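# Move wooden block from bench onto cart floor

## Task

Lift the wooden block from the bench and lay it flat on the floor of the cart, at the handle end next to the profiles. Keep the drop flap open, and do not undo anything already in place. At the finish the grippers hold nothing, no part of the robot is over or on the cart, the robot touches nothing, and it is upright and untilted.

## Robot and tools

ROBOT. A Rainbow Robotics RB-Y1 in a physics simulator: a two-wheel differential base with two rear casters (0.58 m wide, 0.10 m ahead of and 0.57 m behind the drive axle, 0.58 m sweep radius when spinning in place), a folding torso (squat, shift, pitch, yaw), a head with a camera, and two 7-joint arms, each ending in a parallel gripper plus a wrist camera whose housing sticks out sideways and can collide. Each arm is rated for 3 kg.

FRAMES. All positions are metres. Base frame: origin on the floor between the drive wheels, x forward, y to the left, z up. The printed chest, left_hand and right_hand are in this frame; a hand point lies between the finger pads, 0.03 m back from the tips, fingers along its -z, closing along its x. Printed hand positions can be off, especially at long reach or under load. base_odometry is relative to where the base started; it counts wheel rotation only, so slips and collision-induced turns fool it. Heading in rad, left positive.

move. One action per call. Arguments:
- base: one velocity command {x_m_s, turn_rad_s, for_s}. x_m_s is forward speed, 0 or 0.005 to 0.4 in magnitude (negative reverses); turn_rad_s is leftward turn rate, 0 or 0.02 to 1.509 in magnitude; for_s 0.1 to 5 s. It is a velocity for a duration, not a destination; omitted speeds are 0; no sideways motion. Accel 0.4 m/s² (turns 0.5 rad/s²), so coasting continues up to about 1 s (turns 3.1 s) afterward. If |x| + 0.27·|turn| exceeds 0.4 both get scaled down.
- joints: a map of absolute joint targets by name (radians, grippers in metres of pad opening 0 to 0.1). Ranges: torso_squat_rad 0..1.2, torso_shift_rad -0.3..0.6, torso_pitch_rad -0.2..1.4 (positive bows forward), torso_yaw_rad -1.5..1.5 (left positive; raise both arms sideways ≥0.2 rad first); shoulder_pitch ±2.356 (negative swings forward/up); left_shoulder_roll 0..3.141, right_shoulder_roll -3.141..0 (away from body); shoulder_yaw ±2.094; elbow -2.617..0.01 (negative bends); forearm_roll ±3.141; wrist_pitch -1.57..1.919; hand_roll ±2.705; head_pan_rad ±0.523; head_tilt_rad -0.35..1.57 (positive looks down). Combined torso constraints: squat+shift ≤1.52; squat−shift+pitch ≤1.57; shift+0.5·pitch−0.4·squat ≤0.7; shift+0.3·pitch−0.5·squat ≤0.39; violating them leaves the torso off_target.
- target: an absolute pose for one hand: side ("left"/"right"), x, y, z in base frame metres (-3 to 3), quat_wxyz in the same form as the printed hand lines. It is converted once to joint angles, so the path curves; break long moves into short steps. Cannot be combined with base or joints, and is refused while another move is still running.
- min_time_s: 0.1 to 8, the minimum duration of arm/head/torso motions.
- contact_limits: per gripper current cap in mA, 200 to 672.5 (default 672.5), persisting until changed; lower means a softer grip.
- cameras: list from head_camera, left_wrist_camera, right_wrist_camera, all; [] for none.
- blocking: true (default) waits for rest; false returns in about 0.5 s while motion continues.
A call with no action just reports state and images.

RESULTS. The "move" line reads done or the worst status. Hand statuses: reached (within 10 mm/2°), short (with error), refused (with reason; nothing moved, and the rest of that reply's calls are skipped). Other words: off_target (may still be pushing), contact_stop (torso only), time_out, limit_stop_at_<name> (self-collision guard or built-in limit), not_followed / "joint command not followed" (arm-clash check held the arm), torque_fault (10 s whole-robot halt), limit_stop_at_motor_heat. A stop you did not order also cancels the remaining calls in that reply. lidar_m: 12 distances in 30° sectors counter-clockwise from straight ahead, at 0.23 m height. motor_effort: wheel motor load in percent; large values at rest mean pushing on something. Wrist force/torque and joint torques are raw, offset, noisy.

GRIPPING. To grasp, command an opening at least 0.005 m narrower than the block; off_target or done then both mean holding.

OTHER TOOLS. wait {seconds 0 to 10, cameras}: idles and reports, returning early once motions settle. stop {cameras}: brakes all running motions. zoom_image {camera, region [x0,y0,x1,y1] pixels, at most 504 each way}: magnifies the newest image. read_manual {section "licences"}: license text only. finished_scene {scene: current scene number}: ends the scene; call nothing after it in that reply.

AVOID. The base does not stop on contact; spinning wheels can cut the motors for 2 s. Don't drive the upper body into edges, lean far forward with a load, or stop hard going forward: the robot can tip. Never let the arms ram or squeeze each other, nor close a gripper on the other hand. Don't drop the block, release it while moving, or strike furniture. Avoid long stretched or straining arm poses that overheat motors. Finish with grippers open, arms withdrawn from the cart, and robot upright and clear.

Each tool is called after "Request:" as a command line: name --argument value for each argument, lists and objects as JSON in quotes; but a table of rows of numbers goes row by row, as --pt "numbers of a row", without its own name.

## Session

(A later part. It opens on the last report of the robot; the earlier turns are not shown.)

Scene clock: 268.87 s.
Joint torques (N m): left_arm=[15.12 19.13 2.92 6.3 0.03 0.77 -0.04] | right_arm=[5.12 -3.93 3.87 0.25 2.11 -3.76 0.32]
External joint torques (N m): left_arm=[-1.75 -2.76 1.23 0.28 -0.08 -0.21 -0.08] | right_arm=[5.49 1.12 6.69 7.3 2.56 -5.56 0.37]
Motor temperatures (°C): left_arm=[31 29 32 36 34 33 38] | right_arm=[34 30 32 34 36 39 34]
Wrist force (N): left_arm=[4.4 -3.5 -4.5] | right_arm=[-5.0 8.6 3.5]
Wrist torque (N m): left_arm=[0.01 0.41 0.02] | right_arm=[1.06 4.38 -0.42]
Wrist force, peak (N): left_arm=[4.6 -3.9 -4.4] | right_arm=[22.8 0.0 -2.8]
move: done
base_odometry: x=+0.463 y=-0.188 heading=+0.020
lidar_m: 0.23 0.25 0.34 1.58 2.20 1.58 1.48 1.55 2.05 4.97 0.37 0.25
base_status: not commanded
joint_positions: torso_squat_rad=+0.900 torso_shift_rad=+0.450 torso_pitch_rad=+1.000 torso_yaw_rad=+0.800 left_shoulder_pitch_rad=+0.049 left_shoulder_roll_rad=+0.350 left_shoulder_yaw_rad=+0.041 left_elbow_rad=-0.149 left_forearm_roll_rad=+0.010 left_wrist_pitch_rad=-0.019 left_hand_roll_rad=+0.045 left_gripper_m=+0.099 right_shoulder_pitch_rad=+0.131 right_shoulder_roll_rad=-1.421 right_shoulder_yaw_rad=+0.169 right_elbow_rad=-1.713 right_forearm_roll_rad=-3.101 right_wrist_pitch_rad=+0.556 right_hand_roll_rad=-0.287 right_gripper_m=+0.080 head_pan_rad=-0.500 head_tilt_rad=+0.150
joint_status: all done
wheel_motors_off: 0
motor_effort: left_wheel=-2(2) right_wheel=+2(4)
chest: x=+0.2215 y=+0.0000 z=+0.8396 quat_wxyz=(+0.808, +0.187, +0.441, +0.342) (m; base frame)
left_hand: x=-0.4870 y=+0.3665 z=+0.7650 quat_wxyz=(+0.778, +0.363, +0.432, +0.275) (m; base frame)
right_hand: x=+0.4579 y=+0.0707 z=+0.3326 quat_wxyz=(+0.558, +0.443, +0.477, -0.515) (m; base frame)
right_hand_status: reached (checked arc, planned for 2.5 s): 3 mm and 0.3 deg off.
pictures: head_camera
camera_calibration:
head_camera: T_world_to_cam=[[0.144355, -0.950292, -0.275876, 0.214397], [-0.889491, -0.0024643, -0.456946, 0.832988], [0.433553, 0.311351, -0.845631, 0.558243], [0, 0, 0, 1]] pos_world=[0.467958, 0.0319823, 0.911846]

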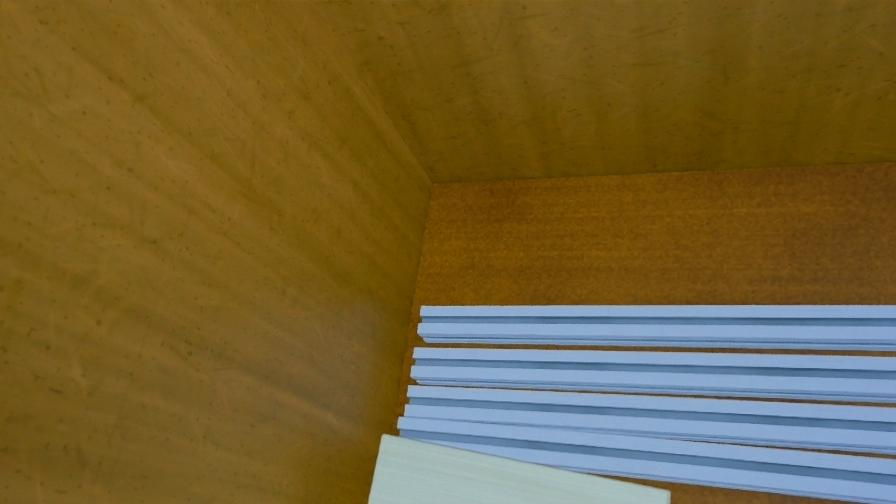

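Request:
move --target '{"side": "right", "x": 0.45, "y": 0.07, "z": 0.38, "quat_wxyz": [0.5569, 0.4425, 0.4789, -0.5145]}' --min_time_s 1.5 --cameras '["head_camera"]'

Request:
move --joints '{"head_tilt_rad": 0.55}' --cameras '["head_camera", "right_wrist_camera"]'

Scene clock: 273.10 s.
Joint torques (N m): left_arm=[15.32 19.41 2.53 6.34 0.05 0.8 0.09] | right_arm=[-2.61 -4.68 -6.93 -18.42 -1.3 7.58 0.36]
External joint torques (N m): left_arm=[-1.56 -2.48 0.83 0.32 -0.06 -0.18 0.05] | right_arm=[-2.67 -0.88 -4.04 -10.81 -0.9 5.77 0.41]
Motor temperatures (°C): left_arm=[31 29 32 36 34 33 38] | right_arm=[34 30 32 34 36 38 34]
Wrist force (N): left_arm=[3.8 -4.3 -3.7] | right_arm=[22.2 -0.3 -2.5]
Wrist torque (N m): left_arm=[0.11 0.35 0.06] | right_arm=[-0.19 -1.45 -0.28]
Wrist force, peak (N): left_arm=[4.2 -4.7 -4.0] | right_arm=[23.2 0.7 -2.1]
move: done
base_odometry: x=+0.463 y=-0.188 heading=+0.020
lidar_m: 0.23 0.24 0.34 1.58 2.21 1.56 1.48 1.56 2.06 4.97 0.36 0.25
base_status: not commanded
joint_positions: torso_squat_rad=+0.900 torso_shift_rad=+0.450 torso_pitch_rad=+1.000 torso_yaw_rad=+0.800 left_shoulder_pitch_rad=+0.049 left_shoulder_roll_rad=+0.350 left_shoulder_yaw_rad=+0.041 left_elbow_rad=-0.149 left_forearm_roll_rad=+0.010 left_wrist_pitch_rad=-0.019 left_hand_roll_rad=+0.045 left_gripper_m=+0.099 right_shoulder_pitch_rad=+0.361 right_shoulder_roll_rad=-1.462 right_shoulder_yaw_rad=-0.028 right_elbow_rad=-1.936 right_forearm_roll_rad=-3.141 right_wrist_pitch_rad=+0.456 right_hand_roll_rad=-0.275 right_gripper_m=+0.075 head_pan_rad=-0.500 head_tilt_rad=+0.150
joint_status: all done
wheel_motors_off: 0
on_its_own: right_gripper_m moved -0.006 toward your old target +0.065
motor_effort: left_wheel=+0(2) right_wheel=+1(3)
chest: x=+0.2218 y=+0.0000 z=+0.8393 quat_wxyz=(+0.808, +0.187, +0.442, +0.342) (m; base frame)
left_hand: x=-0.4868 y=+0.3665 z=+0.7653 quat_wxyz=(+0.778, +0.363, +0.432, +0.275) (m; base frame)
right_hand: x=+0.4498 y=+0.0699 z=+0.3774 quat_wxyz=(+0.556, +0.443, +0.484, -0.511) (m; base frame)
right_hand_status: reached (checked arc, planned for 1.5 s): 3 mm and 0.7 deg off.
pictures: head_camera
camera_calibration:
head_camera: T_world_to_cam=[[0.144142, -0.95033, -0.275855, 0.214394], [-0.889925, -0.00258619, -0.456099, 0.832464], [0.432731, 0.311234, -0.846095, 0.558473], [0, 0, 0, 1]] pos_world=[0.468259, 0.0320822, 0.91135]

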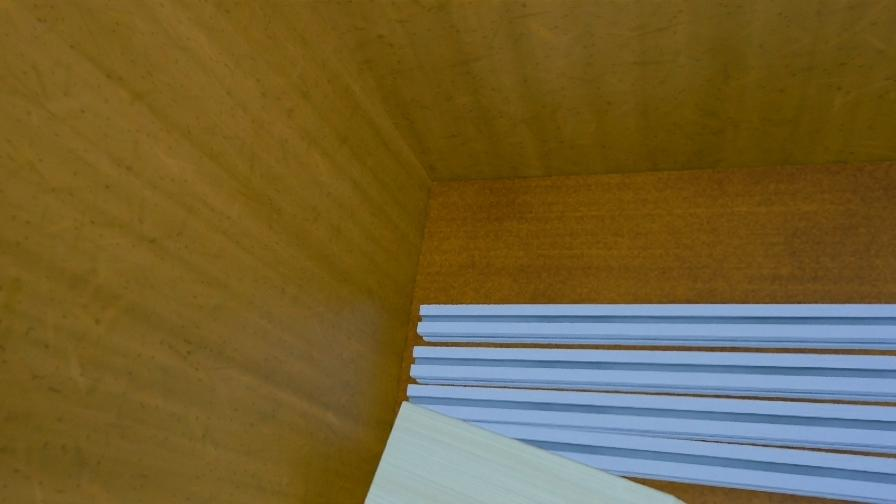

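Scene clock: 274.03 s.
Joint torques (N m): left_arm=[14.96 18.88 2.4 6.31 0.16 0.75 0.03] | right_arm=[-2.84 -4.81 -7.18 -18.49 -1.23 7.48 0.54]
External joint torques (N m): left_arm=[-1.93 -3.01 0.71 0.29 0.06 -0.23 0] | right_arm=[-2.9 -1.02 -4.29 -10.85 -0.82 5.68 0.59]
Motor temperatures (°C): left_arm=[31 29 32 36 34 33 38] | right_arm=[34 30 32 34 36 38 34]
Wrist force (N): left_arm=[4.1 -4.2 -4.4] | right_arm=[21.9 -0.5 -2.3]
Wrist torque (N m): left_arm=[0.12 0.36 0.04] | right_arm=[-0.05 -1.51 -0.31]
Wrist force, peak (N): left_arm=[4.6 -4.2 -4.2] | right_arm=[22.9 0.1 -2.4]
move: done
base_odometry: x=+0.463 y=-0.188 heading=+0.020
lidar_m: 0.24 0.24 0.33 1.59 2.20 1.55 1.48 1.55 2.05 4.96 0.37 0.25
base_status: not commanded
joint_positions: torso_squat_rad=+0.900 torso_shift_rad=+0.450 torso_pitch_rad=+1.000 torso_yaw_rad=+0.800 left_shoulder_pitch_rad=+0.049 left_shoulder_roll_rad=+0.350 left_shoulder_yaw_rad=+0.041 left_elbow_rad=-0.149 left_forearm_roll_rad=+0.010 left_wrist_pitch_rad=-0.019 left_hand_roll_rad=+0.045 left_gripper_m=+0.099 right_shoulder_pitch_rad=+0.361 right_shoulder_roll_rad=-1.462 right_shoulder_yaw_rad=-0.028 right_elbow_rad=-1.936 right_forearm_roll_rad=-3.141 right_wrist_pitch_rad=+0.456 right_hand_roll_rad=-0.275 right_gripper_m=+0.075 head_pan_rad=-0.500 head_tilt_rad=+0.550
joint_status: all done
wheel_motors_off: 0
motor_effort: left_wheel=+0(1) right_wheel=+3(3)
chest: x=+0.2218 y=+0.0000 z=+0.8393 quat_wxyz=(+0.808, +0.187, +0.442, +0.342) (m; base frame)
left_hand: x=-0.4868 y=+0.3665 z=+0.7653 quat_wxyz=(+0.778, +0.363, +0.432, +0.275) (m; base frame)
right_hand: x=+0.4497 y=+0.0699 z=+0.3774 quat_wxyz=(+0.556, +0.443, +0.484, -0.511) (m; base frame)
pictures: head_camera, right_wrist_camera
camera_calibration:
head_camera: T_world_to_cam=[[0.134739, -0.95388, -0.268252, 0.211093], [-0.989433, -0.114888, -0.0884458, 0.530348], [0.0535478, 0.277335, -0.95928, 0.815819], [0, 0, 0, 1]] pos_world=[0.452616, 0.0360323, 0.886132]
right_wrist_camera: T_world_to_cam=[[-0.0412709, 0.163107, 0.985745, -0.366125], [0.901282, -0.419762, 0.107191, -0.389406], [0.431262, 0.892858, -0.129682, -0.135204], [0, 0, 0, 1]] pos_world=[0.394162, 0.0169782, 0.385113]

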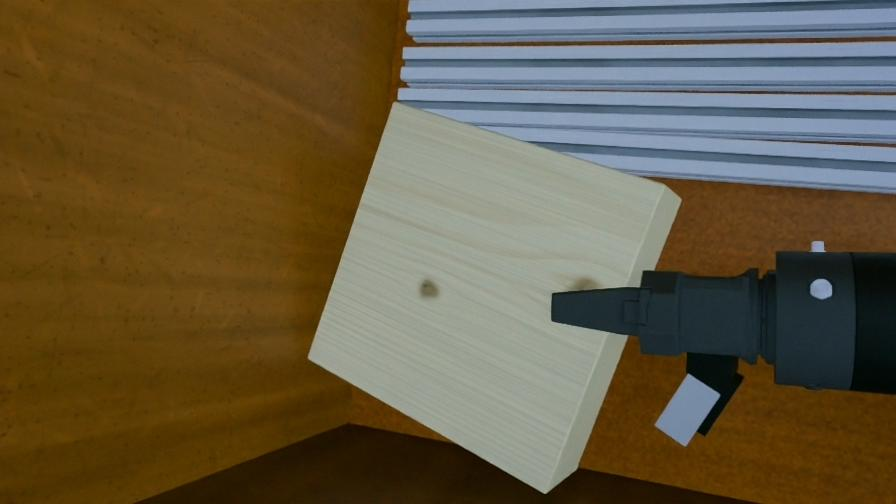

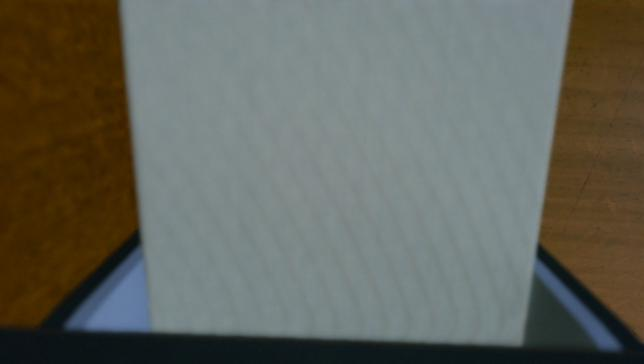

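Request:
move --target '{"side": "right", "x": 0.44, "y": 0.085, "z": 0.40, "quat_wxyz": [0.5569, 0.4425, 0.4789, -0.5145]}' --min_time_s 1.5 --cameras '["head_camera"]'

Request:
move --target '{"side": "right", "x": 0.435, "y": 0.1, "z": 0.40, "quat_wxyz": [0.5569, 0.4425, 0.4789, -0.5145]}' --min_time_s 1.5 --cameras '["head_camera"]'

Scene clock: 292.17 s.
Joint torques (N m): left_arm=[14.94 19.21 2.33 6.39 0.03 0.74 0.02] | right_arm=[-3.21 -0.93 -6.96 -18.81 -0.81 6.34 0.65]
External joint torques (N m): left_arm=[-1.94 -2.67 0.63 0.37 -0.08 -0.23 -0.02] | right_arm=[-3.31 2.38 -4.24 -10.56 -0.46 4.53 0.7]
Motor temperatures (°C): left_arm=[31 29 32 36 34 33 38] | right_arm=[34 30 32 34 36 39 34]
Wrist force (N): left_arm=[4.3 -3.3 -4.6] | right_arm=[20.5 0.7 4.5]
Wrist torque (N m): left_arm=[-0.07 0.39 0.08] | right_arm=[-0.42 -0.69 -0.41]
Wrist force, peak (N): left_arm=[4.2 -4.4 -4.3] | right_arm=[33.2 5.1 18.7]
move: done
base_odometry: x=+0.463 y=-0.188 heading=+0.020
lidar_m: 0.23 0.25 0.34 1.59 2.20 1.56 1.49 1.55 2.04 4.97 0.37 0.26
base_status: not commanded
joint_positions: torso_squat_rad=+0.900 torso_shift_rad=+0.450 torso_pitch_rad=+1.001 torso_yaw_rad=+0.800 left_shoulder_pitch_rad=+0.049 left_shoulder_roll_rad=+0.350 left_shoulder_yaw_rad=+0.041 left_elbow_rad=-0.149 left_forearm_roll_rad=+0.010 left_wrist_pitch_rad=-0.019 left_hand_roll_rad=+0.045 left_gripper_m=+0.099 right_shoulder_pitch_rad=+0.388 right_shoulder_roll_rad=-1.451 right_shoulder_yaw_rad=-0.048 right_elbow_rad=-2.063 right_forearm_roll_rad=-3.140 right_wrist_pitch_rad=+0.327 right_hand_roll_rad=-0.266 right_gripper_m=+0.075 head_pan_rad=-0.500 head_tilt_rad=+0.550
joint_status: all done
wheel_motors_off: 0
motor_effort: left_wheel=-3(7) right_wheel=+3(4)
chest: x=+0.2219 y=+0.0000 z=+0.8393 quat_wxyz=(+0.808, +0.187, +0.442, +0.342) (m; base frame)
left_hand: x=-0.4867 y=+0.3666 z=+0.7653 quat_wxyz=(+0.778, +0.363, +0.432, +0.275) (m; base frame)
right_hand: x=+0.4398 y=+0.0841 z=+0.3984 quat_wxyz=(+0.558, +0.441, +0.478, -0.516) (m; base frame)
right_hand_status: reached (checked arc, planned for 1.5 s): 2 mm and 0.2 deg off.
pictures: head_camera
camera_calibration:
head_camera: T_world_to_cam=[[0.134571, -0.953951, -0.268081, 0.210979], [-0.989467, -0.114801, -0.0881808, 0.530216], [0.0533444, 0.277123, -0.959352, 0.815883], [0, 0, 0, 1]] pos_world=[0.452716, 0.036033, 0.886033]

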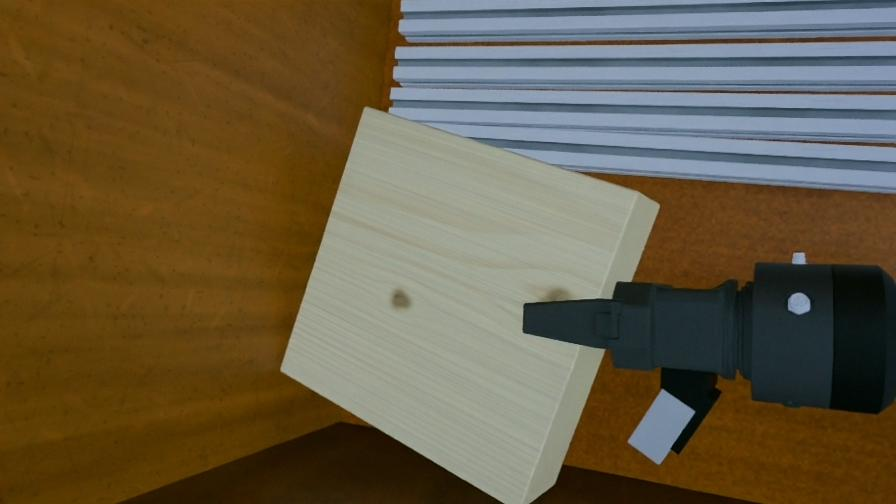

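Scene clock: 294.00 s.
Joint torques (N m): left_arm=[14.8 19.09 2.58 6.25 0.05 0.77 0.02] | right_arm=[-7.34 -1.08 -3.48 -20.06 -0.47 7.18 0.09]
External joint torques (N m): left_arm=[-2.09 -2.79 0.88 0.23 -0.05 -0.2 -0.02] | right_arm=[-7.09 2.58 -0.85 -11.56 -0.13 5.38 0.14]
Motor temperatures (°C): left_arm=[31 29 32 36 34 33 38] | right_arm=[34 30 32 35 36 39 34]
Wrist force (N): left_arm=[4.6 -4.5 -3.9] | right_arm=[21.4 0.6 0.5]
Wrist torque (N m): left_arm=[0.15 0.43 0.08] | right_arm=[-0.21 -1.22 -0.32]
Wrist force, peak (N): left_arm=[4.9 -3.7 -4.3] | right_arm=[26.5 1.9 5.3]
move: done
base_odometry: x=+0.463 y=-0.188 heading=+0.020
lidar_m: 0.23 0.25 0.34 1.59 2.20 1.56 1.49 1.54 2.07 4.88 0.36 0.24
base_status: not commanded
joint_positions: torso_squat_rad=+0.900 torso_shift_rad=+0.450 torso_pitch_rad=+1.001 torso_yaw_rad=+0.800 left_shoulder_pitch_rad=+0.049 left_shoulder_roll_rad=+0.350 left_shoulder_yaw_rad=+0.041 left_elbow_rad=-0.149 left_forearm_roll_rad=+0.010 left_wrist_pitch_rad=-0.019 left_hand_roll_rad=+0.045 left_gripper_m=+0.099 right_shoulder_pitch_rad=+0.287 right_shoulder_roll_rad=-1.442 right_shoulder_yaw_rad=+0.047 right_elbow_rad=-2.066 right_forearm_roll_rad=-3.128 right_wrist_pitch_rad=+0.277 right_hand_roll_rad=-0.267 right_gripper_m=+0.074 head_pan_rad=-0.500 head_tilt_rad=+0.550
joint_status: all done
wheel_motors_off: 0
motor_effort: left_wheel=-4(5) right_wheel=+3(5)
chest: x=+0.2219 y=+0.0001 z=+0.8393 quat_wxyz=(+0.808, +0.187, +0.442, +0.342) (m; base frame)
left_hand: x=-0.4867 y=+0.3666 z=+0.7653 quat_wxyz=(+0.778, +0.363, +0.432, +0.275) (m; base frame)
right_hand: x=+0.4349 y=+0.0990 z=+0.3983 quat_wxyz=(+0.558, +0.441, +0.478, -0.516) (m; base frame)
right_hand_status: reached (checked arc, planned for 1.5 s): 2 mm and 0.3 deg off.
pictures: head_camera
camera_calibration:
head_camera: T_world_to_cam=[[0.134613, -0.953946, -0.268077, 0.210957], [-0.989461, -0.114841, -0.0881928, 0.530225], [0.053345, 0.277124, -0.959352, 0.815882], [0, 0, 0, 1]] pos_world=[0.452717, 0.0360329, 0.886033]

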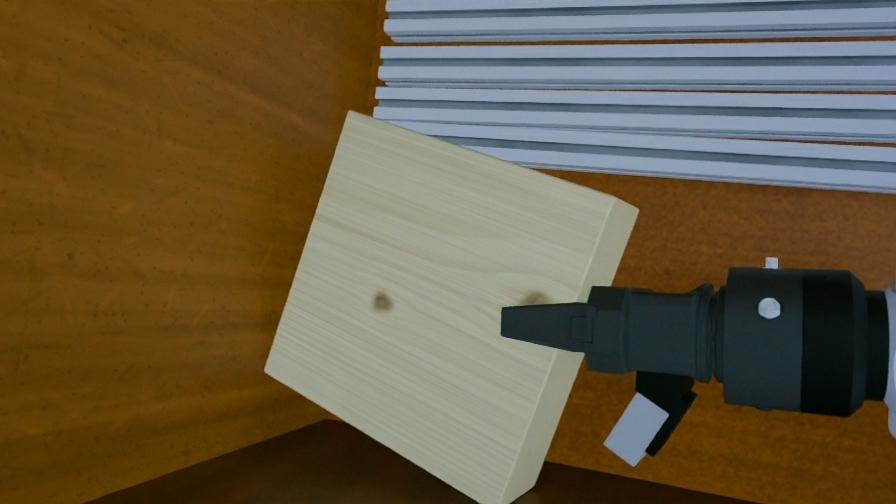

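Request:
move --target '{"side": "right", "x": 0.435, "y": 0.06, "z": 0.41, "quat_wxyz": [0.6232, 0.3715, 0.5360, -0.4319]}' --min_time_s 2 --cameras '["head_camera"]'

Scene clock: 302.77 s.
Joint torques (N m): left_arm=[14.8 19.09 2.53 6.38 -0.01 0.68 0.07] | right_arm=[-3.9 -4.89 -7.83 -16.28 -1.16 7.49 0.01]
External joint torques (N m): left_arm=[-2.08 -2.79 0.83 0.36 -0.11 -0.3 0.04] | right_arm=[-1.65 -1.93 -3.77 -9.39 -0.57 5.81 0.06]
Motor temperatures (°C): left_arm=[31 29 32 36 34 33 38] | right_arm=[34 30 32 35 36 39 34]
Wrist force (N): left_arm=[4.1 -3.7 -2.9] | right_arm=[22.1 3.4 -1.5]
Wrist torque (N m): left_arm=[0.08 0.37 0.09] | right_arm=[0.19 -1.47 -0.42]
Wrist force, peak (N): left_arm=[4.3 -4.7 -4.0] | right_arm=[23.2 0.1 -2.7]
move: done
base_odometry: x=+0.463 y=-0.188 heading=+0.020
lidar_m: 0.23 0.25 0.34 1.57 2.21 1.55 1.48 1.54 2.05 4.88 0.37 0.24
base_status: not commanded
joint_positions: torso_squat_rad=+0.900 torso_shift_rad=+0.450 torso_pitch_rad=+1.001 torso_yaw_rad=+0.800 left_shoulder_pitch_rad=+0.049 left_shoulder_roll_rad=+0.350 left_shoulder_yaw_rad=+0.041 left_elbow_rad=-0.149 left_forearm_roll_rad=+0.010 left_wrist_pitch_rad=-0.019 left_hand_roll_rad=+0.045 left_gripper_m=+0.099 right_shoulder_pitch_rad=+0.671 right_shoulder_roll_rad=-1.719 right_shoulder_yaw_rad=-0.316 right_elbow_rad=-1.997 right_forearm_roll_rad=-3.069 right_wrist_pitch_rad=+0.546 right_hand_roll_rad=-0.460 right_gripper_m=+0.074 head_pan_rad=-0.500 head_tilt_rad=+0.550
joint_status: all done
wheel_motors_off: 0
motor_effort: left_wheel=-3(4) right_wheel=+2(4)
chest: x=+0.2219 y=+0.0001 z=+0.8393 quat_wxyz=(+0.808, +0.187, +0.442, +0.342) (m; base frame)
left_hand: x=-0.4867 y=+0.3666 z=+0.7653 quat_wxyz=(+0.778, +0.363, +0.432, +0.275) (m; base frame)
right_hand: x=+0.4357 y=+0.0594 z=+0.4081 quat_wxyz=(+0.619, +0.375, +0.539, -0.430) (m; base frame)
right_hand_status: reached (checked arc, planned for 2.0 s): 2 mm and 0.7 deg off.
pictures: head_camera
camera_calibration:
head_camera: T_world_to_cam=[[0.13471, -0.953909, -0.268162, 0.210986], [-0.989448, -0.114926, -0.0882307, 0.530256], [0.0533454, 0.277218, -0.959325, 0.815854], [0, 0, 0, 1]] pos_world=[0.452717, 0.0360324, 0.886033]

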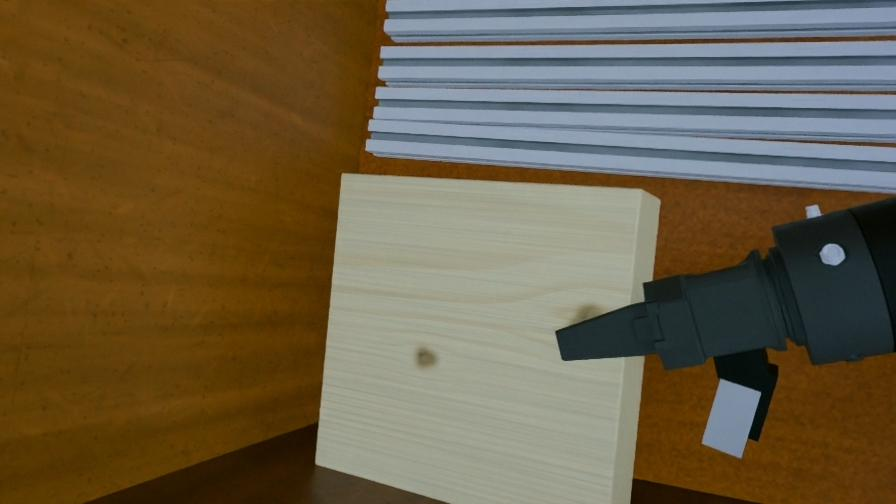

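Request:
move --target '{"side": "right", "x": 0.443, "y": 0.077, "z": 0.36, "quat_wxyz": [0.6232, 0.3715, 0.5360, -0.4319]}' --min_time_s 2 --cameras '["head_camera"]'

Request:
move --target '{"side": "right", "x": 0.443, "y": 0.077, "z": 0.34, "quat_wxyz": [0.6232, 0.3715, 0.5360, -0.4319]}' --min_time_s 1.5 --cameras '["head_camera"]'

Scene clock: 312.30 s.
Joint torques (N m): left_arm=[14.88 19.28 2.51 6.39 -0.05 0.7 -0.03] | right_arm=[-7.25 -5.89 -4.81 -10.65 -0.73 3.26 0.41]
External joint torques (N m): left_arm=[-2.01 -2.6 0.81 0.36 -0.16 -0.27 -0.07] | right_arm=[-4.2 1.86 -0.72 -4.02 -0.08 1.63 0.46]
Motor temperatures (°C): left_arm=[31 29 32 36 34 33 38] | right_arm=[34 30 32 34 36 39 34]
Wrist force (N): left_arm=[4.8 -3.8 -3.7] | right_arm=[13.4 2.4 2.6]
Wrist torque (N m): left_arm=[0.09 0.48 0.05] | right_arm=[-0.43 0.79 -0.77]
Wrist force, peak (N): left_arm=[4.5 -4.6 -4.3] | right_arm=[23.3 0.2 -2.5]
move: done
base_odometry: x=+0.463 y=-0.188 heading=+0.020
lidar_m: 0.23 0.25 0.34 1.59 2.22 1.56 1.48 1.54 2.06 4.88 0.36 0.25
base_status: not commanded
joint_positions: torso_squat_rad=+0.900 torso_shift_rad=+0.450 torso_pitch_rad=+1.001 torso_yaw_rad=+0.800 left_shoulder_pitch_rad=+0.049 left_shoulder_roll_rad=+0.350 left_shoulder_yaw_rad=+0.041 left_elbow_rad=-0.149 left_forearm_roll_rad=+0.010 left_wrist_pitch_rad=-0.019 left_hand_roll_rad=+0.045 left_gripper_m=+0.099 right_shoulder_pitch_rad=-0.032 right_shoulder_roll_rad=-1.669 right_shoulder_yaw_rad=+0.358 right_elbow_rad=-1.777 right_forearm_roll_rad=-2.989 right_wrist_pitch_rad=+0.595 right_hand_roll_rad=-0.506 right_gripper_m=+0.074 head_pan_rad=-0.500 head_tilt_rad=+0.550
joint_status: all done
wheel_motors_off: 0
motor_effort: left_wheel=-2(3) right_wheel=+3(3)
chest: x=+0.2218 y=+0.0001 z=+0.8393 quat_wxyz=(+0.808, +0.187, +0.442, +0.342) (m; base frame)
left_hand: x=-0.4868 y=+0.3666 z=+0.7653 quat_wxyz=(+0.778, +0.363, +0.432, +0.275) (m; base frame)
right_hand: x=+0.4425 y=+0.0764 z=+0.3594 quat_wxyz=(+0.624, +0.371, +0.533, -0.434) (m; base frame)
right_hand_status: reached (checked arc, planned for 2.0 s): 1 mm and 0.5 deg off.
pictures: head_camera
camera_calibration:
head_camera: T_world_to_cam=[[0.134708, -0.953913, -0.268149, 0.211016], [-0.989443, -0.114897, -0.0883253, 0.530246], [0.0534451, 0.277216, -0.95932, 0.815906], [0, 0, 0, 1]] pos_world=[0.452616, 0.0360325, 0.886133]

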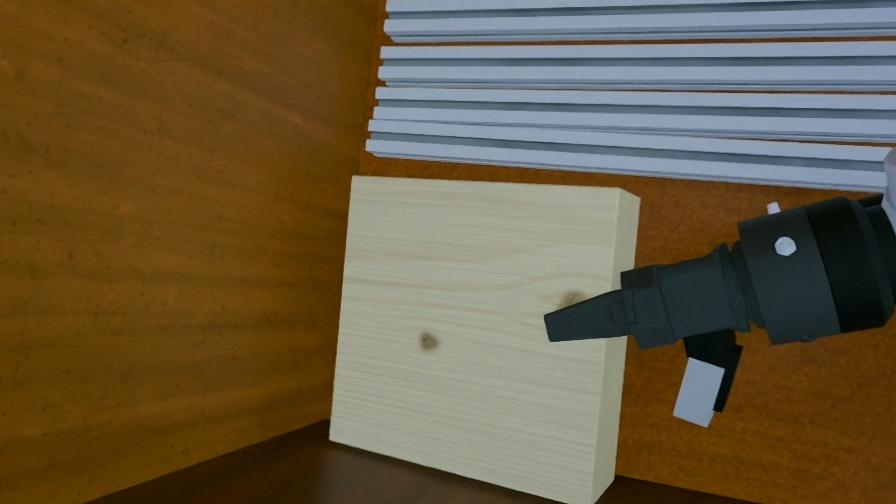

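Scene clock: 314.13 s.
Joint torques (N m): left_arm=[15.19 19.18 2.65 6.26 0.12 0.6 -0.05] | right_arm=[-1 -7.9 1.08 -0.32 3.77 -3.82 1.2]
External joint torques (N m): left_arm=[-1.69 -2.71 0.96 0.25 0.01 -0.37 -0.08] | right_arm=[1.97 -0.13 5.01 6.16 4.5 -5.42 1.25]
Motor temperatures (°C): left_arm=[31 29 32 36 34 33 38] | right_arm=[34 30 32 34 36 39 34]
Wrist force (N): left_arm=[4.0 -4.2 -3.2] | right_arm=[-5.3 6.0 13.7]
Wrist torque (N m): left_arm=[0.11 0.36 0.07] | right_arm=[0.11 5.06 -1.70]
Wrist force, peak (N): left_arm=[3.7 -4.4 -4.6] | right_arm=[-8.0 5.1 17.7]
move: done
base_odometry: x=+0.463 y=-0.188 heading=+0.020
lidar_m: 0.23 0.24 0.32 1.59 2.19 1.56 1.47 1.55 2.05 4.88 0.37 0.26
base_status: not commanded
joint_positions: torso_squat_rad=+0.900 torso_shift_rad=+0.450 torso_pitch_rad=+1.000 torso_yaw_rad=+0.800 left_shoulder_pitch_rad=+0.049 left_shoulder_roll_rad=+0.350 left_shoulder_yaw_rad=+0.041 left_elbow_rad=-0.149 left_forearm_roll_rad=+0.010 left_wrist_pitch_rad=-0.019 left_hand_roll_rad=+0.045 left_gripper_m=+0.099 right_shoulder_pitch_rad=-0.134 right_shoulder_roll_rad=-1.596 right_shoulder_yaw_rad=+0.425 right_elbow_rad=-1.670 right_forearm_roll_rad=-2.904 right_wrist_pitch_rad=+0.663 right_hand_roll_rad=-0.550 right_gripper_m=+0.075 head_pan_rad=-0.500 head_tilt_rad=+0.550
joint_status: all done
wheel_motors_off: 0
motor_effort: left_wheel=-3(4) right_wheel=+1(3)
chest: x=+0.2217 y=+0.0000 z=+0.8395 quat_wxyz=(+0.808, +0.187, +0.442, +0.342) (m; base frame)
left_hand: x=-0.4869 y=+0.3666 z=+0.7652 quat_wxyz=(+0.778, +0.363, +0.432, +0.275) (m; base frame)
right_hand: x=+0.4433 y=+0.0776 z=+0.3416 quat_wxyz=(+0.622, +0.373, +0.536, -0.432) (m; base frame)
right_hand_status: reached (checked arc, planned for 1.5 s): 2 mm and 0.2 deg off.
pictures: head_camera
camera_calibration:
head_camera: T_world_to_cam=[[0.13478, -0.953864, -0.268289, 0.211199], [-0.989406, -0.114812, -0.0888485, 0.530616], [0.0539466, 0.277421, -0.959233, 0.815885], [0, 0, 0, 1]] pos_world=[0.452515, 0.0360323, 0.886431]

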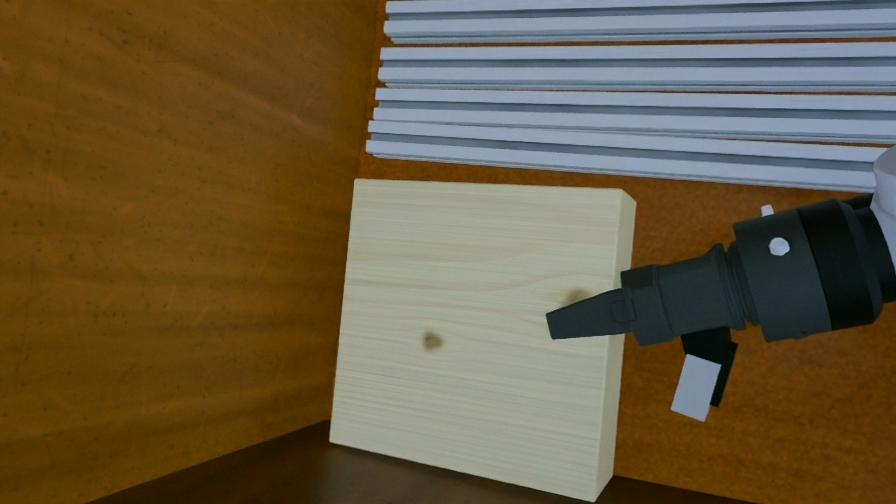

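Request:
move --target '{"side": "right", "x": 0.443, "y": 0.077, "z": 0.354, "quat_wxyz": [0.6232, 0.3715, 0.5360, -0.4319]}' --min_time_s 1.5 --cameras '["head_camera", "right_wrist_camera"]'

Request:
zoom_image --camera "head_camera" --region '[540, 170, 760, 504]'

Scene clock: 329.93 s.
Joint torques (N m): left_arm=[15.12 18.93 2.58 6.24 0.08 0.9 0.07] | right_arm=[-3.89 -8.47 -8.11 -13.49 -1.7 5.08 0.61]
External joint torques (N m): left_arm=[-1.76 -2.96 0.89 0.22 -0.02 -0.07 0.04] | right_arm=[-0.86 -0.65 -4.07 -6.93 -1.01 3.46 0.66]
Motor temperatures (°C): left_arm=[31 29 32 36 34 33 38] | right_arm=[34 30 32 33 36 38 34]
Wrist force (N): left_arm=[3.2 -4.4 -4.0] | right_arm=[18.0 1.9 -2.9]
Wrist torque (N m): left_arm=[0.12 0.30 0.04] | right_arm=[-0.03 -0.18 -0.55]
Wrist force, peak (N): left_arm=[4.2 -4.0 -4.6] | right_arm=[20.1 3.0 -3.2]
move: done
base_odometry: x=+0.463 y=-0.188 heading=+0.020
lidar_m: 0.23 0.25 0.34 1.57 2.19 1.56 1.49 1.55 2.07 4.88 0.36 0.25
base_status: not commanded
joint_positions: torso_squat_rad=+0.900 torso_shift_rad=+0.450 torso_pitch_rad=+1.000 torso_yaw_rad=+0.800 left_shoulder_pitch_rad=+0.049 left_shoulder_roll_rad=+0.350 left_shoulder_yaw_rad=+0.041 left_elbow_rad=-0.149 left_forearm_roll_rad=+0.010 left_wrist_pitch_rad=-0.019 left_hand_roll_rad=+0.045 left_gripper_m=+0.099 right_shoulder_pitch_rad=-0.076 right_shoulder_roll_rad=-1.641 right_shoulder_yaw_rad=+0.387 right_elbow_rad=-1.735 right_forearm_roll_rad=-2.950 right_wrist_pitch_rad=+0.625 right_hand_roll_rad=-0.532 right_gripper_m=+0.074 head_pan_rad=-0.500 head_tilt_rad=+0.550
joint_status: all done
wheel_motors_off: 0
motor_effort: left_wheel=-1(4) right_wheel=+0(4)
chest: x=+0.2218 y=+0.0000 z=+0.8394 quat_wxyz=(+0.808, +0.187, +0.442, +0.342) (m; base frame)
left_hand: x=-0.4868 y=+0.3665 z=+0.7653 quat_wxyz=(+0.778, +0.363, +0.432, +0.275) (m; base frame)
right_hand: x=+0.4429 y=+0.0767 z=+0.3528 quat_wxyz=(+0.623, +0.370, +0.536, -0.433) (m; base frame)
right_hand_status: reached (checked arc, planned for 1.5 s): 1 mm and 0.2 deg off.
pictures: head_camera, right_wrist_camera
camera_calibration:
head_camera: T_world_to_cam=[[0.134768, -0.953854, -0.268329, 0.211172], [-0.989424, -0.114881, -0.0885595, 0.530453], [0.053647, 0.277426, -0.959248, 0.815838], [0, 0, 0, 1]] pos_world=[0.452616, 0.0360321, 0.886232]
right_wrist_camera: T_world_to_cam=[[-0.0880496, 0.156574, 0.983734, -0.321358], [0.980429, -0.160956, 0.113372, -0.434764], [0.176089, 0.974463, -0.139337, -0.0313124], [0, 0, 0, 1]] pos_world=[0.403473, 0.0108512, 0.361058]

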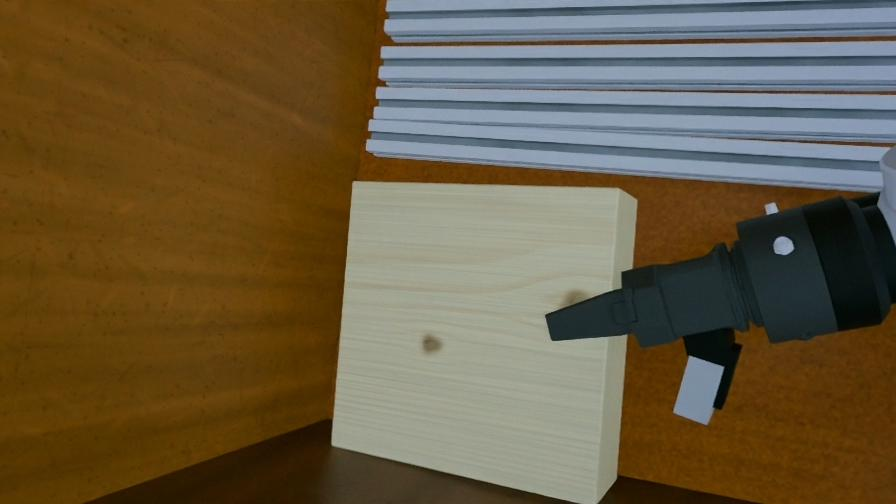

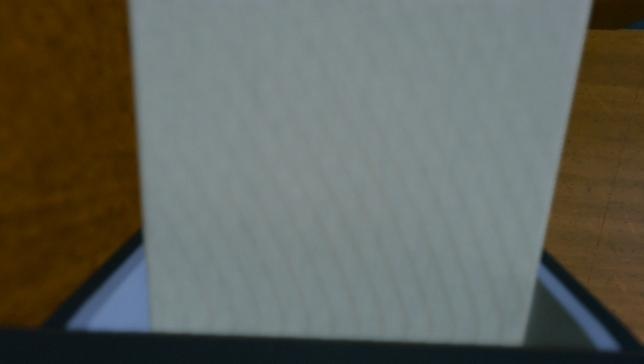

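Scaled by 1.509 from the camera's 896x504 image, which has a finer 1280x720 frame.

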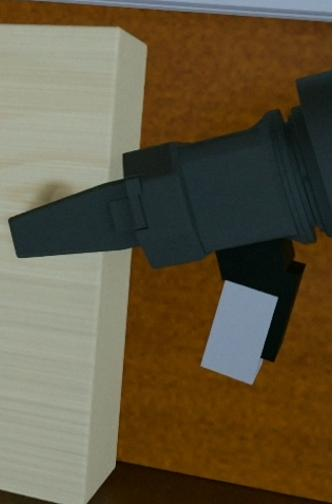

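Request:
move --joints '{"right_gripper_m": 0.1}' --cameras '["head_camera", "right_wrist_camera"]'

Scene clock: 331.63 s.
Joint torques (N m): left_arm=[14.82 19.06 2.68 6.3 0.02 0.73 -0.06] | right_arm=[-4.03 -8.03 -7.21 -10.73 -1.49 3.23 0.32]
External joint torques (N m): left_arm=[-2.06 -2.82 0.98 0.28 -0.09 -0.25 -0.09] | right_arm=[-1 -0.22 -3.16 -4.17 -0.81 1.61 0.37]
Motor temperatures (°C): left_arm=[31 29 32 36 34 33 38] | right_arm=[34 30 32 33 36 38 34]
Wrist force (N): left_arm=[3.8 -3.7 -4.1] | right_arm=[15.1 0.3 -2.5]
Wrist torque (N m): left_arm=[0.01 0.32 0.05] | right_arm=[-0.16 0.78 -0.17]
Wrist force, peak (N): left_arm=[4.6 -4.1 -3.9] | right_arm=[18.8 2.3 -3.2]
move: done
base_odometry: x=+0.463 y=-0.188 heading=+0.020
lidar_m: 0.24 0.25 0.33 1.57 2.20 1.55 1.48 1.54 2.06 4.89 0.36 0.26
base_status: not commanded
joint_positions: torso_squat_rad=+0.900 torso_shift_rad=+0.450 torso_pitch_rad=+1.000 torso_yaw_rad=+0.800 left_shoulder_pitch_rad=+0.049 left_shoulder_roll_rad=+0.350 left_shoulder_yaw_rad=+0.041 left_elbow_rad=-0.149 left_forearm_roll_rad=+0.010 left_wrist_pitch_rad=-0.019 left_hand_roll_rad=+0.045 left_gripper_m=+0.099 right_shoulder_pitch_rad=-0.076 right_shoulder_roll_rad=-1.641 right_shoulder_yaw_rad=+0.387 right_elbow_rad=-1.736 right_forearm_roll_rad=-2.950 right_wrist_pitch_rad=+0.626 right_hand_roll_rad=-0.532 right_gripper_m=+0.099 head_pan_rad=-0.500 head_tilt_rad=+0.550
joint_status: all done
wheel_motors_off: 0
motor_effort: left_wheel=-1(1) right_wheel=+0(2)
chest: x=+0.2218 y=+0.0000 z=+0.8394 quat_wxyz=(+0.808, +0.187, +0.442, +0.342) (m; base frame)
left_hand: x=-0.4868 y=+0.3665 z=+0.7653 quat_wxyz=(+0.778, +0.363, +0.432, +0.275) (m; base frame)
right_hand: x=+0.4427 y=+0.0768 z=+0.3532 quat_wxyz=(+0.623, +0.371, +0.536, -0.432) (m; base frame)
pictures: head_camera, right_wrist_camera
camera_calibration:
head_camera: T_world_to_cam=[[0.134765, -0.95388, -0.268237, 0.211094], [-0.989424, -0.114886, -0.0885485, 0.530443], [0.053648, 0.277334, -0.959275, 0.815865], [0, 0, 0, 1]] pos_world=[0.452616, 0.0360323, 0.886232]
right_wrist_camera: T_world_to_cam=[[-0.0879731, 0.155411, 0.983925, -0.321769], [0.980506, -0.160709, 0.113052, -0.434602], [0.175695, 0.97469, -0.138244, -0.0315846], [0, 0, 0, 1]] pos_world=[0.403372, 0.0109473, 0.361363]

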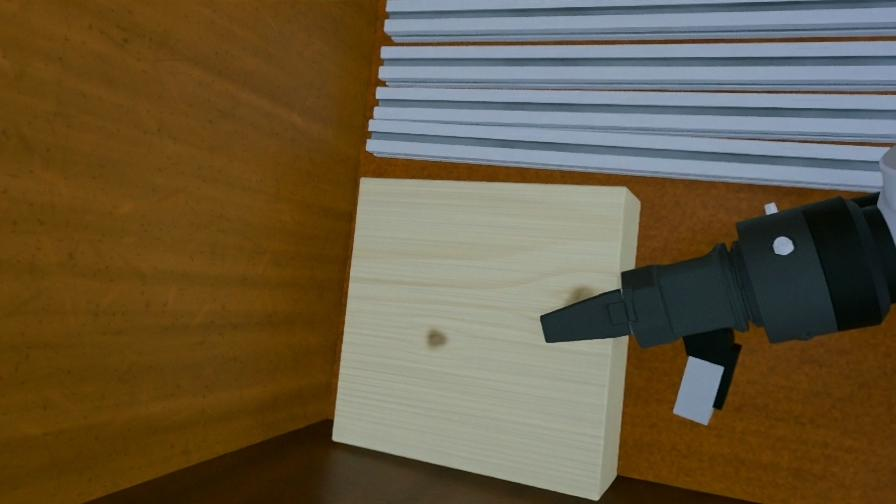

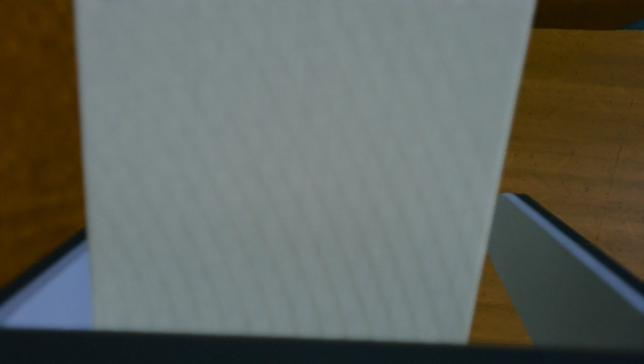

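Request:
move --target '{"side": "right", "x": 0.443, "y": 0.072, "z": 0.349, "quat_wxyz": [0.6232, 0.3715, 0.5360, -0.4319]}' --min_time_s 1 --cameras '[]'

Request:
move --target '{"side": "right", "x": 0.445, "y": 0.055, "z": 0.349, "quat_wxyz": [0.6232, 0.3715, 0.5360, -0.4319]}' --min_time_s 0.7 --cameras '["head_camera", "right_wrist_camera"]'

Scene clock: 335.00 s.
Joint torques (N m): left_arm=[15.39 19.07 2.52 6.3 -0.07 0.79 0.03] | right_arm=[-2.38 -6.03 -7.18 -8.62 -1.64 3.39 0.27]
External joint torques (N m): left_arm=[-1.49 -2.81 0.82 0.28 -0.17 -0.19 0] | right_arm=[0.5 1.78 -3.21 -2.17 -0.95 1.76 0.32]
Motor temperatures (°C): left_arm=[31 29 32 36 34 33 38] | right_arm=[34 30 32 33 36 38 34]
Wrist force (N): left_arm=[4.1 -4.0 -3.2] | right_arm=[14.8 1.6 -4.2]
Wrist torque (N m): left_arm=[0.07 0.34 0.04] | right_arm=[-0.20 0.86 -0.14]
Wrist force, peak (N): left_arm=[4.5 -4.0 -4.4] | right_arm=[15.2 1.5 -4.7]
move: done
base_odometry: x=+0.463 y=-0.188 heading=+0.020
lidar_m: 0.23 0.25 0.34 1.59 2.22 1.55 1.48 1.54 2.04 4.89 0.37 0.26
base_status: not commanded
joint_positions: torso_squat_rad=+0.900 torso_shift_rad=+0.450 torso_pitch_rad=+1.000 torso_yaw_rad=+0.800 left_shoulder_pitch_rad=+0.049 left_shoulder_roll_rad=+0.350 left_shoulder_yaw_rad=+0.041 left_elbow_rad=-0.149 left_forearm_roll_rad=+0.010 left_wrist_pitch_rad=-0.019 left_hand_roll_rad=+0.045 left_gripper_m=+0.099 right_shoulder_pitch_rad=-0.065 right_shoulder_roll_rad=-1.637 right_shoulder_yaw_rad=+0.381 right_elbow_rad=-1.714 right_forearm_roll_rad=-2.955 right_wrist_pitch_rad=+0.647 right_hand_roll_rad=-0.517 right_gripper_m=+0.099 head_pan_rad=-0.500 head_tilt_rad=+0.550
joint_status: all done
wheel_motors_off: 0
motor_effort: left_wheel=+0(1) right_wheel=+0(3)
chest: x=+0.2218 y=+0.0000 z=+0.8394 quat_wxyz=(+0.808, +0.187, +0.442, +0.342) (m; base frame)
left_hand: x=-0.4868 y=+0.3665 z=+0.7653 quat_wxyz=(+0.778, +0.363, +0.432, +0.275) (m; base frame)
right_hand: x=+0.4429 y=+0.0719 z=+0.3487 quat_wxyz=(+0.624, +0.371, +0.536, -0.432) (m; base frame)
right_hand_status: reached (checked arc, planned for 1.0 s): 0 mm and 0.1 deg off.
pictures: none
No camera images: "cameras" was empty.

Scene clock: 336.03 s.
Joint torques (N m): left_arm=[15.01 19.09 2.76 6.32 0.05 0.77 -0.02] | right_arm=[-2.44 -8.97 -6.96 -8.53 -1.37 3.37 0.25]
External joint torques (N m): left_arm=[-1.87 -2.79 1.06 0.3 -0.06 -0.21 -0.06] | right_arm=[0.15 -1.19 -3.1 -2.43 -0.74 1.67 0.3]
Motor temperatures (°C): left_arm=[31 29 32 36 34 33 38] | right_arm=[34 30 32 33 36 38 34]
Wrist force (N): left_arm=[4.0 -3.7 -4.1] | right_arm=[14.8 1.2 -3.0]
Wrist torque (N m): left_arm=[0.08 0.34 0.04] | right_arm=[-0.17 0.86 -0.15]
Wrist force, peak (N): left_arm=[4.4 -4.1 -4.5] | right_arm=[15.3 1.5 -4.2]
move: done
base_odometry: x=+0.463 y=-0.188 heading=+0.020
lidar_m: 0.23 0.24 0.35 1.58 2.20 1.55 1.48 1.55 2.06 4.88 0.36 0.25
base_status: not commanded
joint_positions: torso_squat_rad=+0.900 torso_shift_rad=+0.450 torso_pitch_rad=+1.000 torso_yaw_rad=+0.800 left_shoulder_pitch_rad=+0.049 left_shoulder_roll_rad=+0.350 left_shoulder_yaw_rad=+0.041 left_elbow_rad=-0.149 left_forearm_roll_rad=+0.010 left_wrist_pitch_rad=-0.019 left_hand_roll_rad=+0.045 left_gripper_m=+0.099 right_shoulder_pitch_rad=+0.038 right_shoulder_roll_rad=-1.679 right_shoulder_yaw_rad=+0.321 right_elbow_rad=-1.708 right_forearm_roll_rad=-3.041 right_wrist_pitch_rad=+0.687 right_hand_roll_rad=-0.438 right_gripper_m=+0.099 head_pan_rad=-0.500 head_tilt_rad=+0.550
joint_status: all done
wheel_motors_off: 0
motor_effort: left_wheel=+0(1) right_wheel=+1(2)
chest: x=+0.2218 y=+0.0000 z=+0.8394 quat_wxyz=(+0.808, +0.187, +0.442, +0.342) (m; base frame)
left_hand: x=-0.4868 y=+0.3665 z=+0.7653 quat_wxyz=(+0.778, +0.363, +0.432, +0.275) (m; base frame)
right_hand: x=+0.4448 y=+0.0550 z=+0.3486 quat_wxyz=(+0.623, +0.371, +0.536, -0.432) (m; base frame)
right_hand_status: reached (checked arc, planned for 0.7 s): 0 mm and 0.1 deg off.
pictures: head_camera, right_wrist_camera
camera_calibration:
head_camera: T_world_to_cam=[[0.134765, -0.95388, -0.268237, 0.211094], [-0.989424, -0.114886, -0.0885485, 0.530443], [0.053648, 0.277334, -0.959275, 0.815865], [0, 0, 0, 1]] pos_world=[0.452616, 0.0360323, 0.886232]
right_wrist_camera: T_world_to_cam=[[-0.088011, 0.15443, 0.984076, -0.313616], [0.980612, -0.16021, 0.112843, -0.439693], [0.175086, 0.974928, -0.137336, -0.0114418], [0, 0, 0, 1]] pos_world=[0.40557, -0.0108567, 0.356667]

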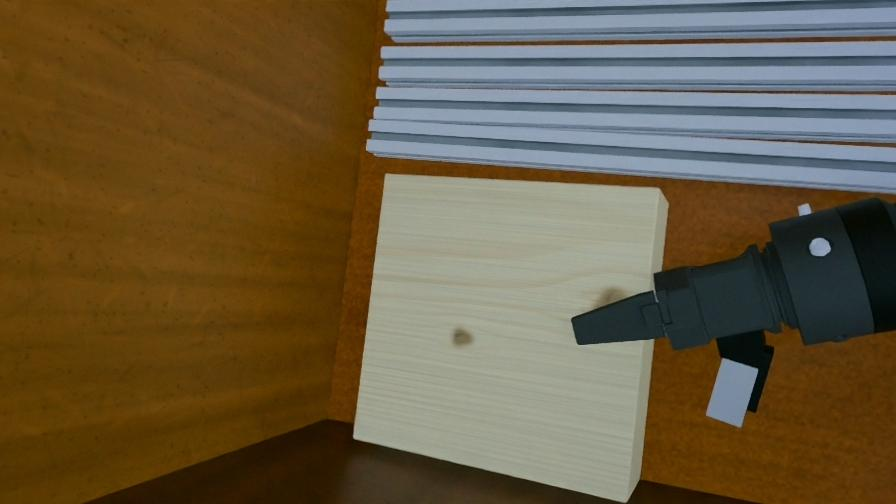

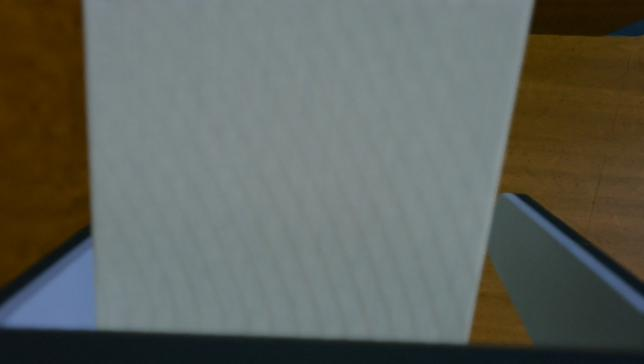

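Request:
move --target '{"side": "right", "x": 0.447, "y": 0.05, "z": 0.356, "quat_wxyz": [0.6896, 0.3099, 0.4472, -0.4779]}' --min_time_s 2 --cameras '["head_camera", "right_wrist_camera"]'

Scene clock: 357.87 s.
Joint torques (N m): left_arm=[15.17 19.13 2.78 6.32 0.12 0.77 0.03] | right_arm=[-5.8 -6.05 -4.94 -7.77 -0.74 1.82 -0.14]
External joint torques (N m): left_arm=[-1.71 -2.76 1.08 0.3 0.01 -0.2 -0.01] | right_arm=[-2.1 -0.07 -0.61 -1.39 -0.39 0.3 -0.09]
Motor temperatures (°C): left_arm=[31 29 32 36 34 33 38] | right_arm=[34 30 32 32 36 38 34]
Wrist force (N): left_arm=[3.6 -3.5 -4.0] | right_arm=[6.4 1.2 -1.8]
Wrist torque (N m): left_arm=[0.03 0.33 0.00] | right_arm=[-0.10 0.53 -0.05]
Wrist force, peak (N): left_arm=[4.8 -4.5 -4.2] | right_arm=[15.7 1.0 3.4]
move: done
base_odometry: x=+0.463 y=-0.188 heading=+0.020
lidar_m: 0.23 0.25 0.34 1.59 2.20 1.56 1.49 1.54 2.06 4.89 0.35 0.25
base_status: not commanded
joint_positions: torso_squat_rad=+0.900 torso_shift_rad=+0.450 torso_pitch_rad=+1.000 torso_yaw_rad=+0.800 left_shoulder_pitch_rad=+0.049 left_shoulder_roll_rad=+0.350 left_shoulder_yaw_rad=+0.041 left_elbow_rad=-0.149 left_forearm_roll_rad=+0.010 left_wrist_pitch_rad=-0.019 left_hand_roll_rad=+0.045 left_gripper_m=+0.099 right_shoulder_pitch_rad=-1.497 right_shoulder_roll_rad=-1.985 right_shoulder_yaw_rad=+1.924 right_elbow_rad=-2.032 right_forearm_roll_rad=-3.141 right_wrist_pitch_rad=+0.259 right_hand_roll_rad=-0.462 right_gripper_m=+0.099 head_pan_rad=-0.500 head_tilt_rad=+0.550
joint_status: all done
wheel_motors_off: 0
motor_effort: left_wheel=-1(2) right_wheel=+0(3)
chest: x=+0.2217 y=+0.0000 z=+0.8394 quat_wxyz=(+0.808, +0.187, +0.442, +0.342) (m; base frame)
left_hand: x=-0.4869 y=+0.3665 z=+0.7652 quat_wxyz=(+0.778, +0.363, +0.432, +0.275) (m; base frame)
right_hand: x=+0.4470 y=+0.0499 z=+0.3560 quat_wxyz=(+0.694, +0.303, +0.448, -0.476) (m; base frame)
right_hand_status: reached (checked arc, planned for 2.0 s): 0 mm and 1.0 deg off.
pictures: head_camera, right_wrist_camera
camera_calibration:
head_camera: T_world_to_cam=[[0.134819, -0.953877, -0.26822, 0.211095], [-0.989411, -0.114911, -0.0886592, 0.530446], [0.0537485, 0.277333, -0.959269, 0.815915], [0, 0, 0, 1]] pos_world=[0.452516, 0.0360322, 0.886331]
right_wrist_camera: T_world_to_cam=[[-0.18162, 0.400877, 0.897948, -0.259781], [0.965436, -0.100902, 0.240317, -0.485], [0.186942, 0.910558, -0.368696, 0.0744618], [0, 0, 0, 1]] pos_world=[0.407135, -0.0125989, 0.377277]

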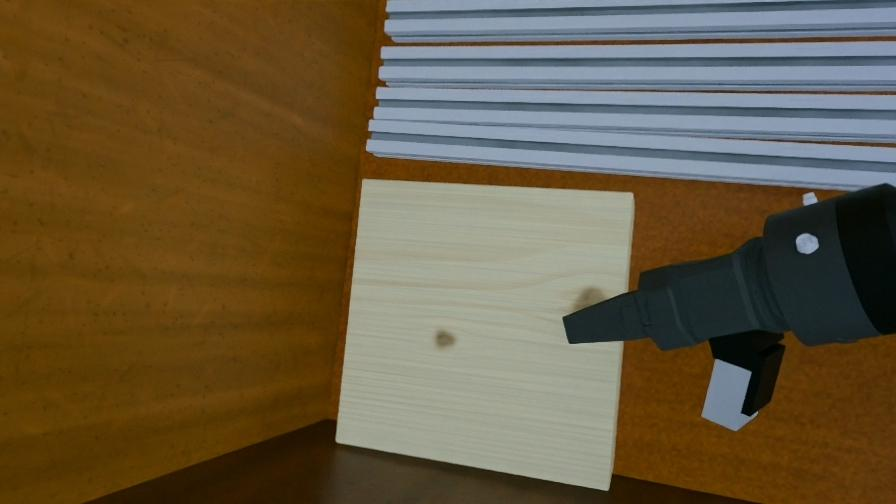

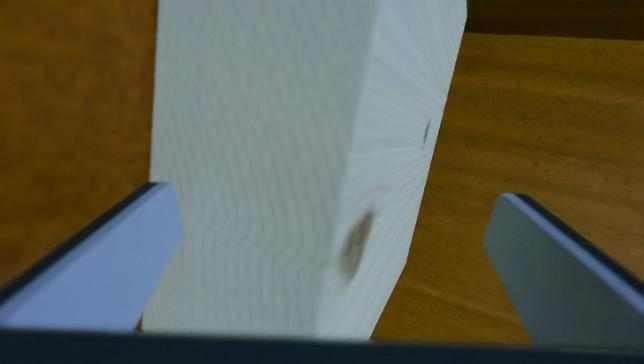

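Request:
move --target '{"side": "right", "x": 0.457, "y": 0.025, "z": 0.36, "quat_wxyz": [0.6896, 0.3099, 0.4472, -0.4779]}' --min_time_s 2 --cameras '["head_camera", "right_wrist_camera"]'

Scene clock: 361.47 s.
Joint torques (N m): left_arm=[14.99 19.18 2.72 6.27 0.06 0.7 -0.07] | right_arm=[-5 -8.26 -2.37 -5.9 -0.76 1.83 0.26]
External joint torques (N m): left_arm=[-1.88 -2.71 1.02 0.25 -0.04 -0.27 -0.1] | right_arm=[-2.21 -1.37 1.78 0.08 -0.37 0.27 0.3]
Motor temperatures (°C): left_arm=[31 29 32 36 34 33 38] | right_arm=[34 30 32 32 36 37 34]
Wrist force (N): left_arm=[3.6 -4.1 -3.6] | right_arm=[6.2 1.2 -0.8]
Wrist torque (N m): left_arm=[0.07 0.31 0.07] | right_arm=[-0.12 0.49 -0.05]
Wrist force, peak (N): left_arm=[4.8 -4.5 -4.3] | right_arm=[6.8 1.2 -1.2]
move: done
base_odometry: x=+0.463 y=-0.188 heading=+0.020
lidar_m: 0.23 0.25 0.33 1.59 2.20 1.56 1.49 1.54 2.05 4.87 0.36 0.25
base_status: not commanded
joint_positions: torso_squat_rad=+0.900 torso_shift_rad=+0.450 torso_pitch_rad=+1.000 torso_yaw_rad=+0.800 left_shoulder_pitch_rad=+0.049 left_shoulder_roll_rad=+0.350 left_shoulder_yaw_rad=+0.041 left_elbow_rad=-0.149 left_forearm_roll_rad=+0.010 left_wrist_pitch_rad=-0.019 left_hand_roll_rad=+0.045 left_gripper_m=+0.099 right_shoulder_pitch_rad=-1.499 right_shoulder_roll_rad=-2.066 right_shoulder_yaw_rad=+1.930 right_elbow_rad=-2.023 right_forearm_roll_rad=-3.141 right_wrist_pitch_rad=+0.346 right_hand_roll_rad=-0.438 right_gripper_m=+0.099 head_pan_rad=-0.500 head_tilt_rad=+0.550
joint_status: all done
wheel_motors_off: 0
motor_effort: left_wheel=+0(1) right_wheel=+0(2)
chest: x=+0.2217 y=+0.0000 z=+0.8394 quat_wxyz=(+0.808, +0.187, +0.442, +0.342) (m; base frame)
left_hand: x=-0.4869 y=+0.3665 z=+0.7652 quat_wxyz=(+0.778, +0.363, +0.432, +0.275) (m; base frame)
right_hand: x=+0.4568 y=+0.0251 z=+0.3601 quat_wxyz=(+0.690, +0.310, +0.447, -0.478) (m; base frame)
right_hand_status: reached (checked arc, planned for 2.0 s): 0 mm and 0.0 deg off.
pictures: head_camera, right_wrist_camera
camera_calibration:
head_camera: T_world_to_cam=[[0.134819, -0.953877, -0.26822, 0.211095], [-0.989411, -0.114911, -0.0886592, 0.530446], [0.0537485, 0.277333, -0.959269, 0.815915], [0, 0, 0, 1]] pos_world=[0.452516, 0.0360322, 0.886331]
right_wrist_camera: T_world_to_cam=[[-0.17871, 0.393807, 0.901653, -0.254117], [0.963495, -0.115626, 0.241468, -0.497166], [0.199347, 0.911892, -0.358768, 0.0873601], [0, 0, 0, 1]] pos_world=[0.416189, -0.0370754, 0.380518]

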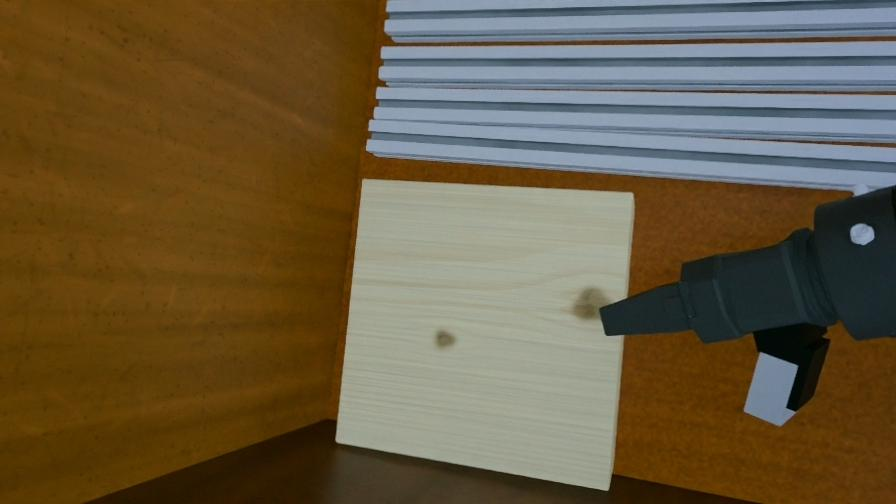

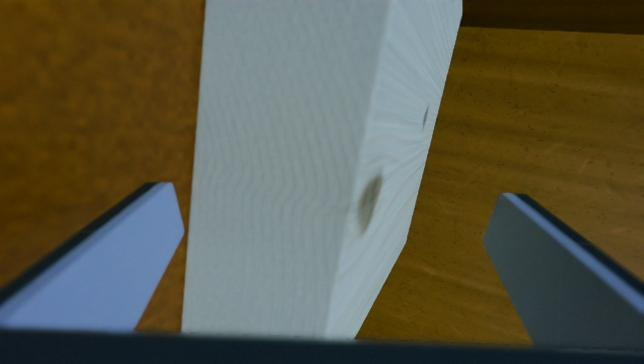

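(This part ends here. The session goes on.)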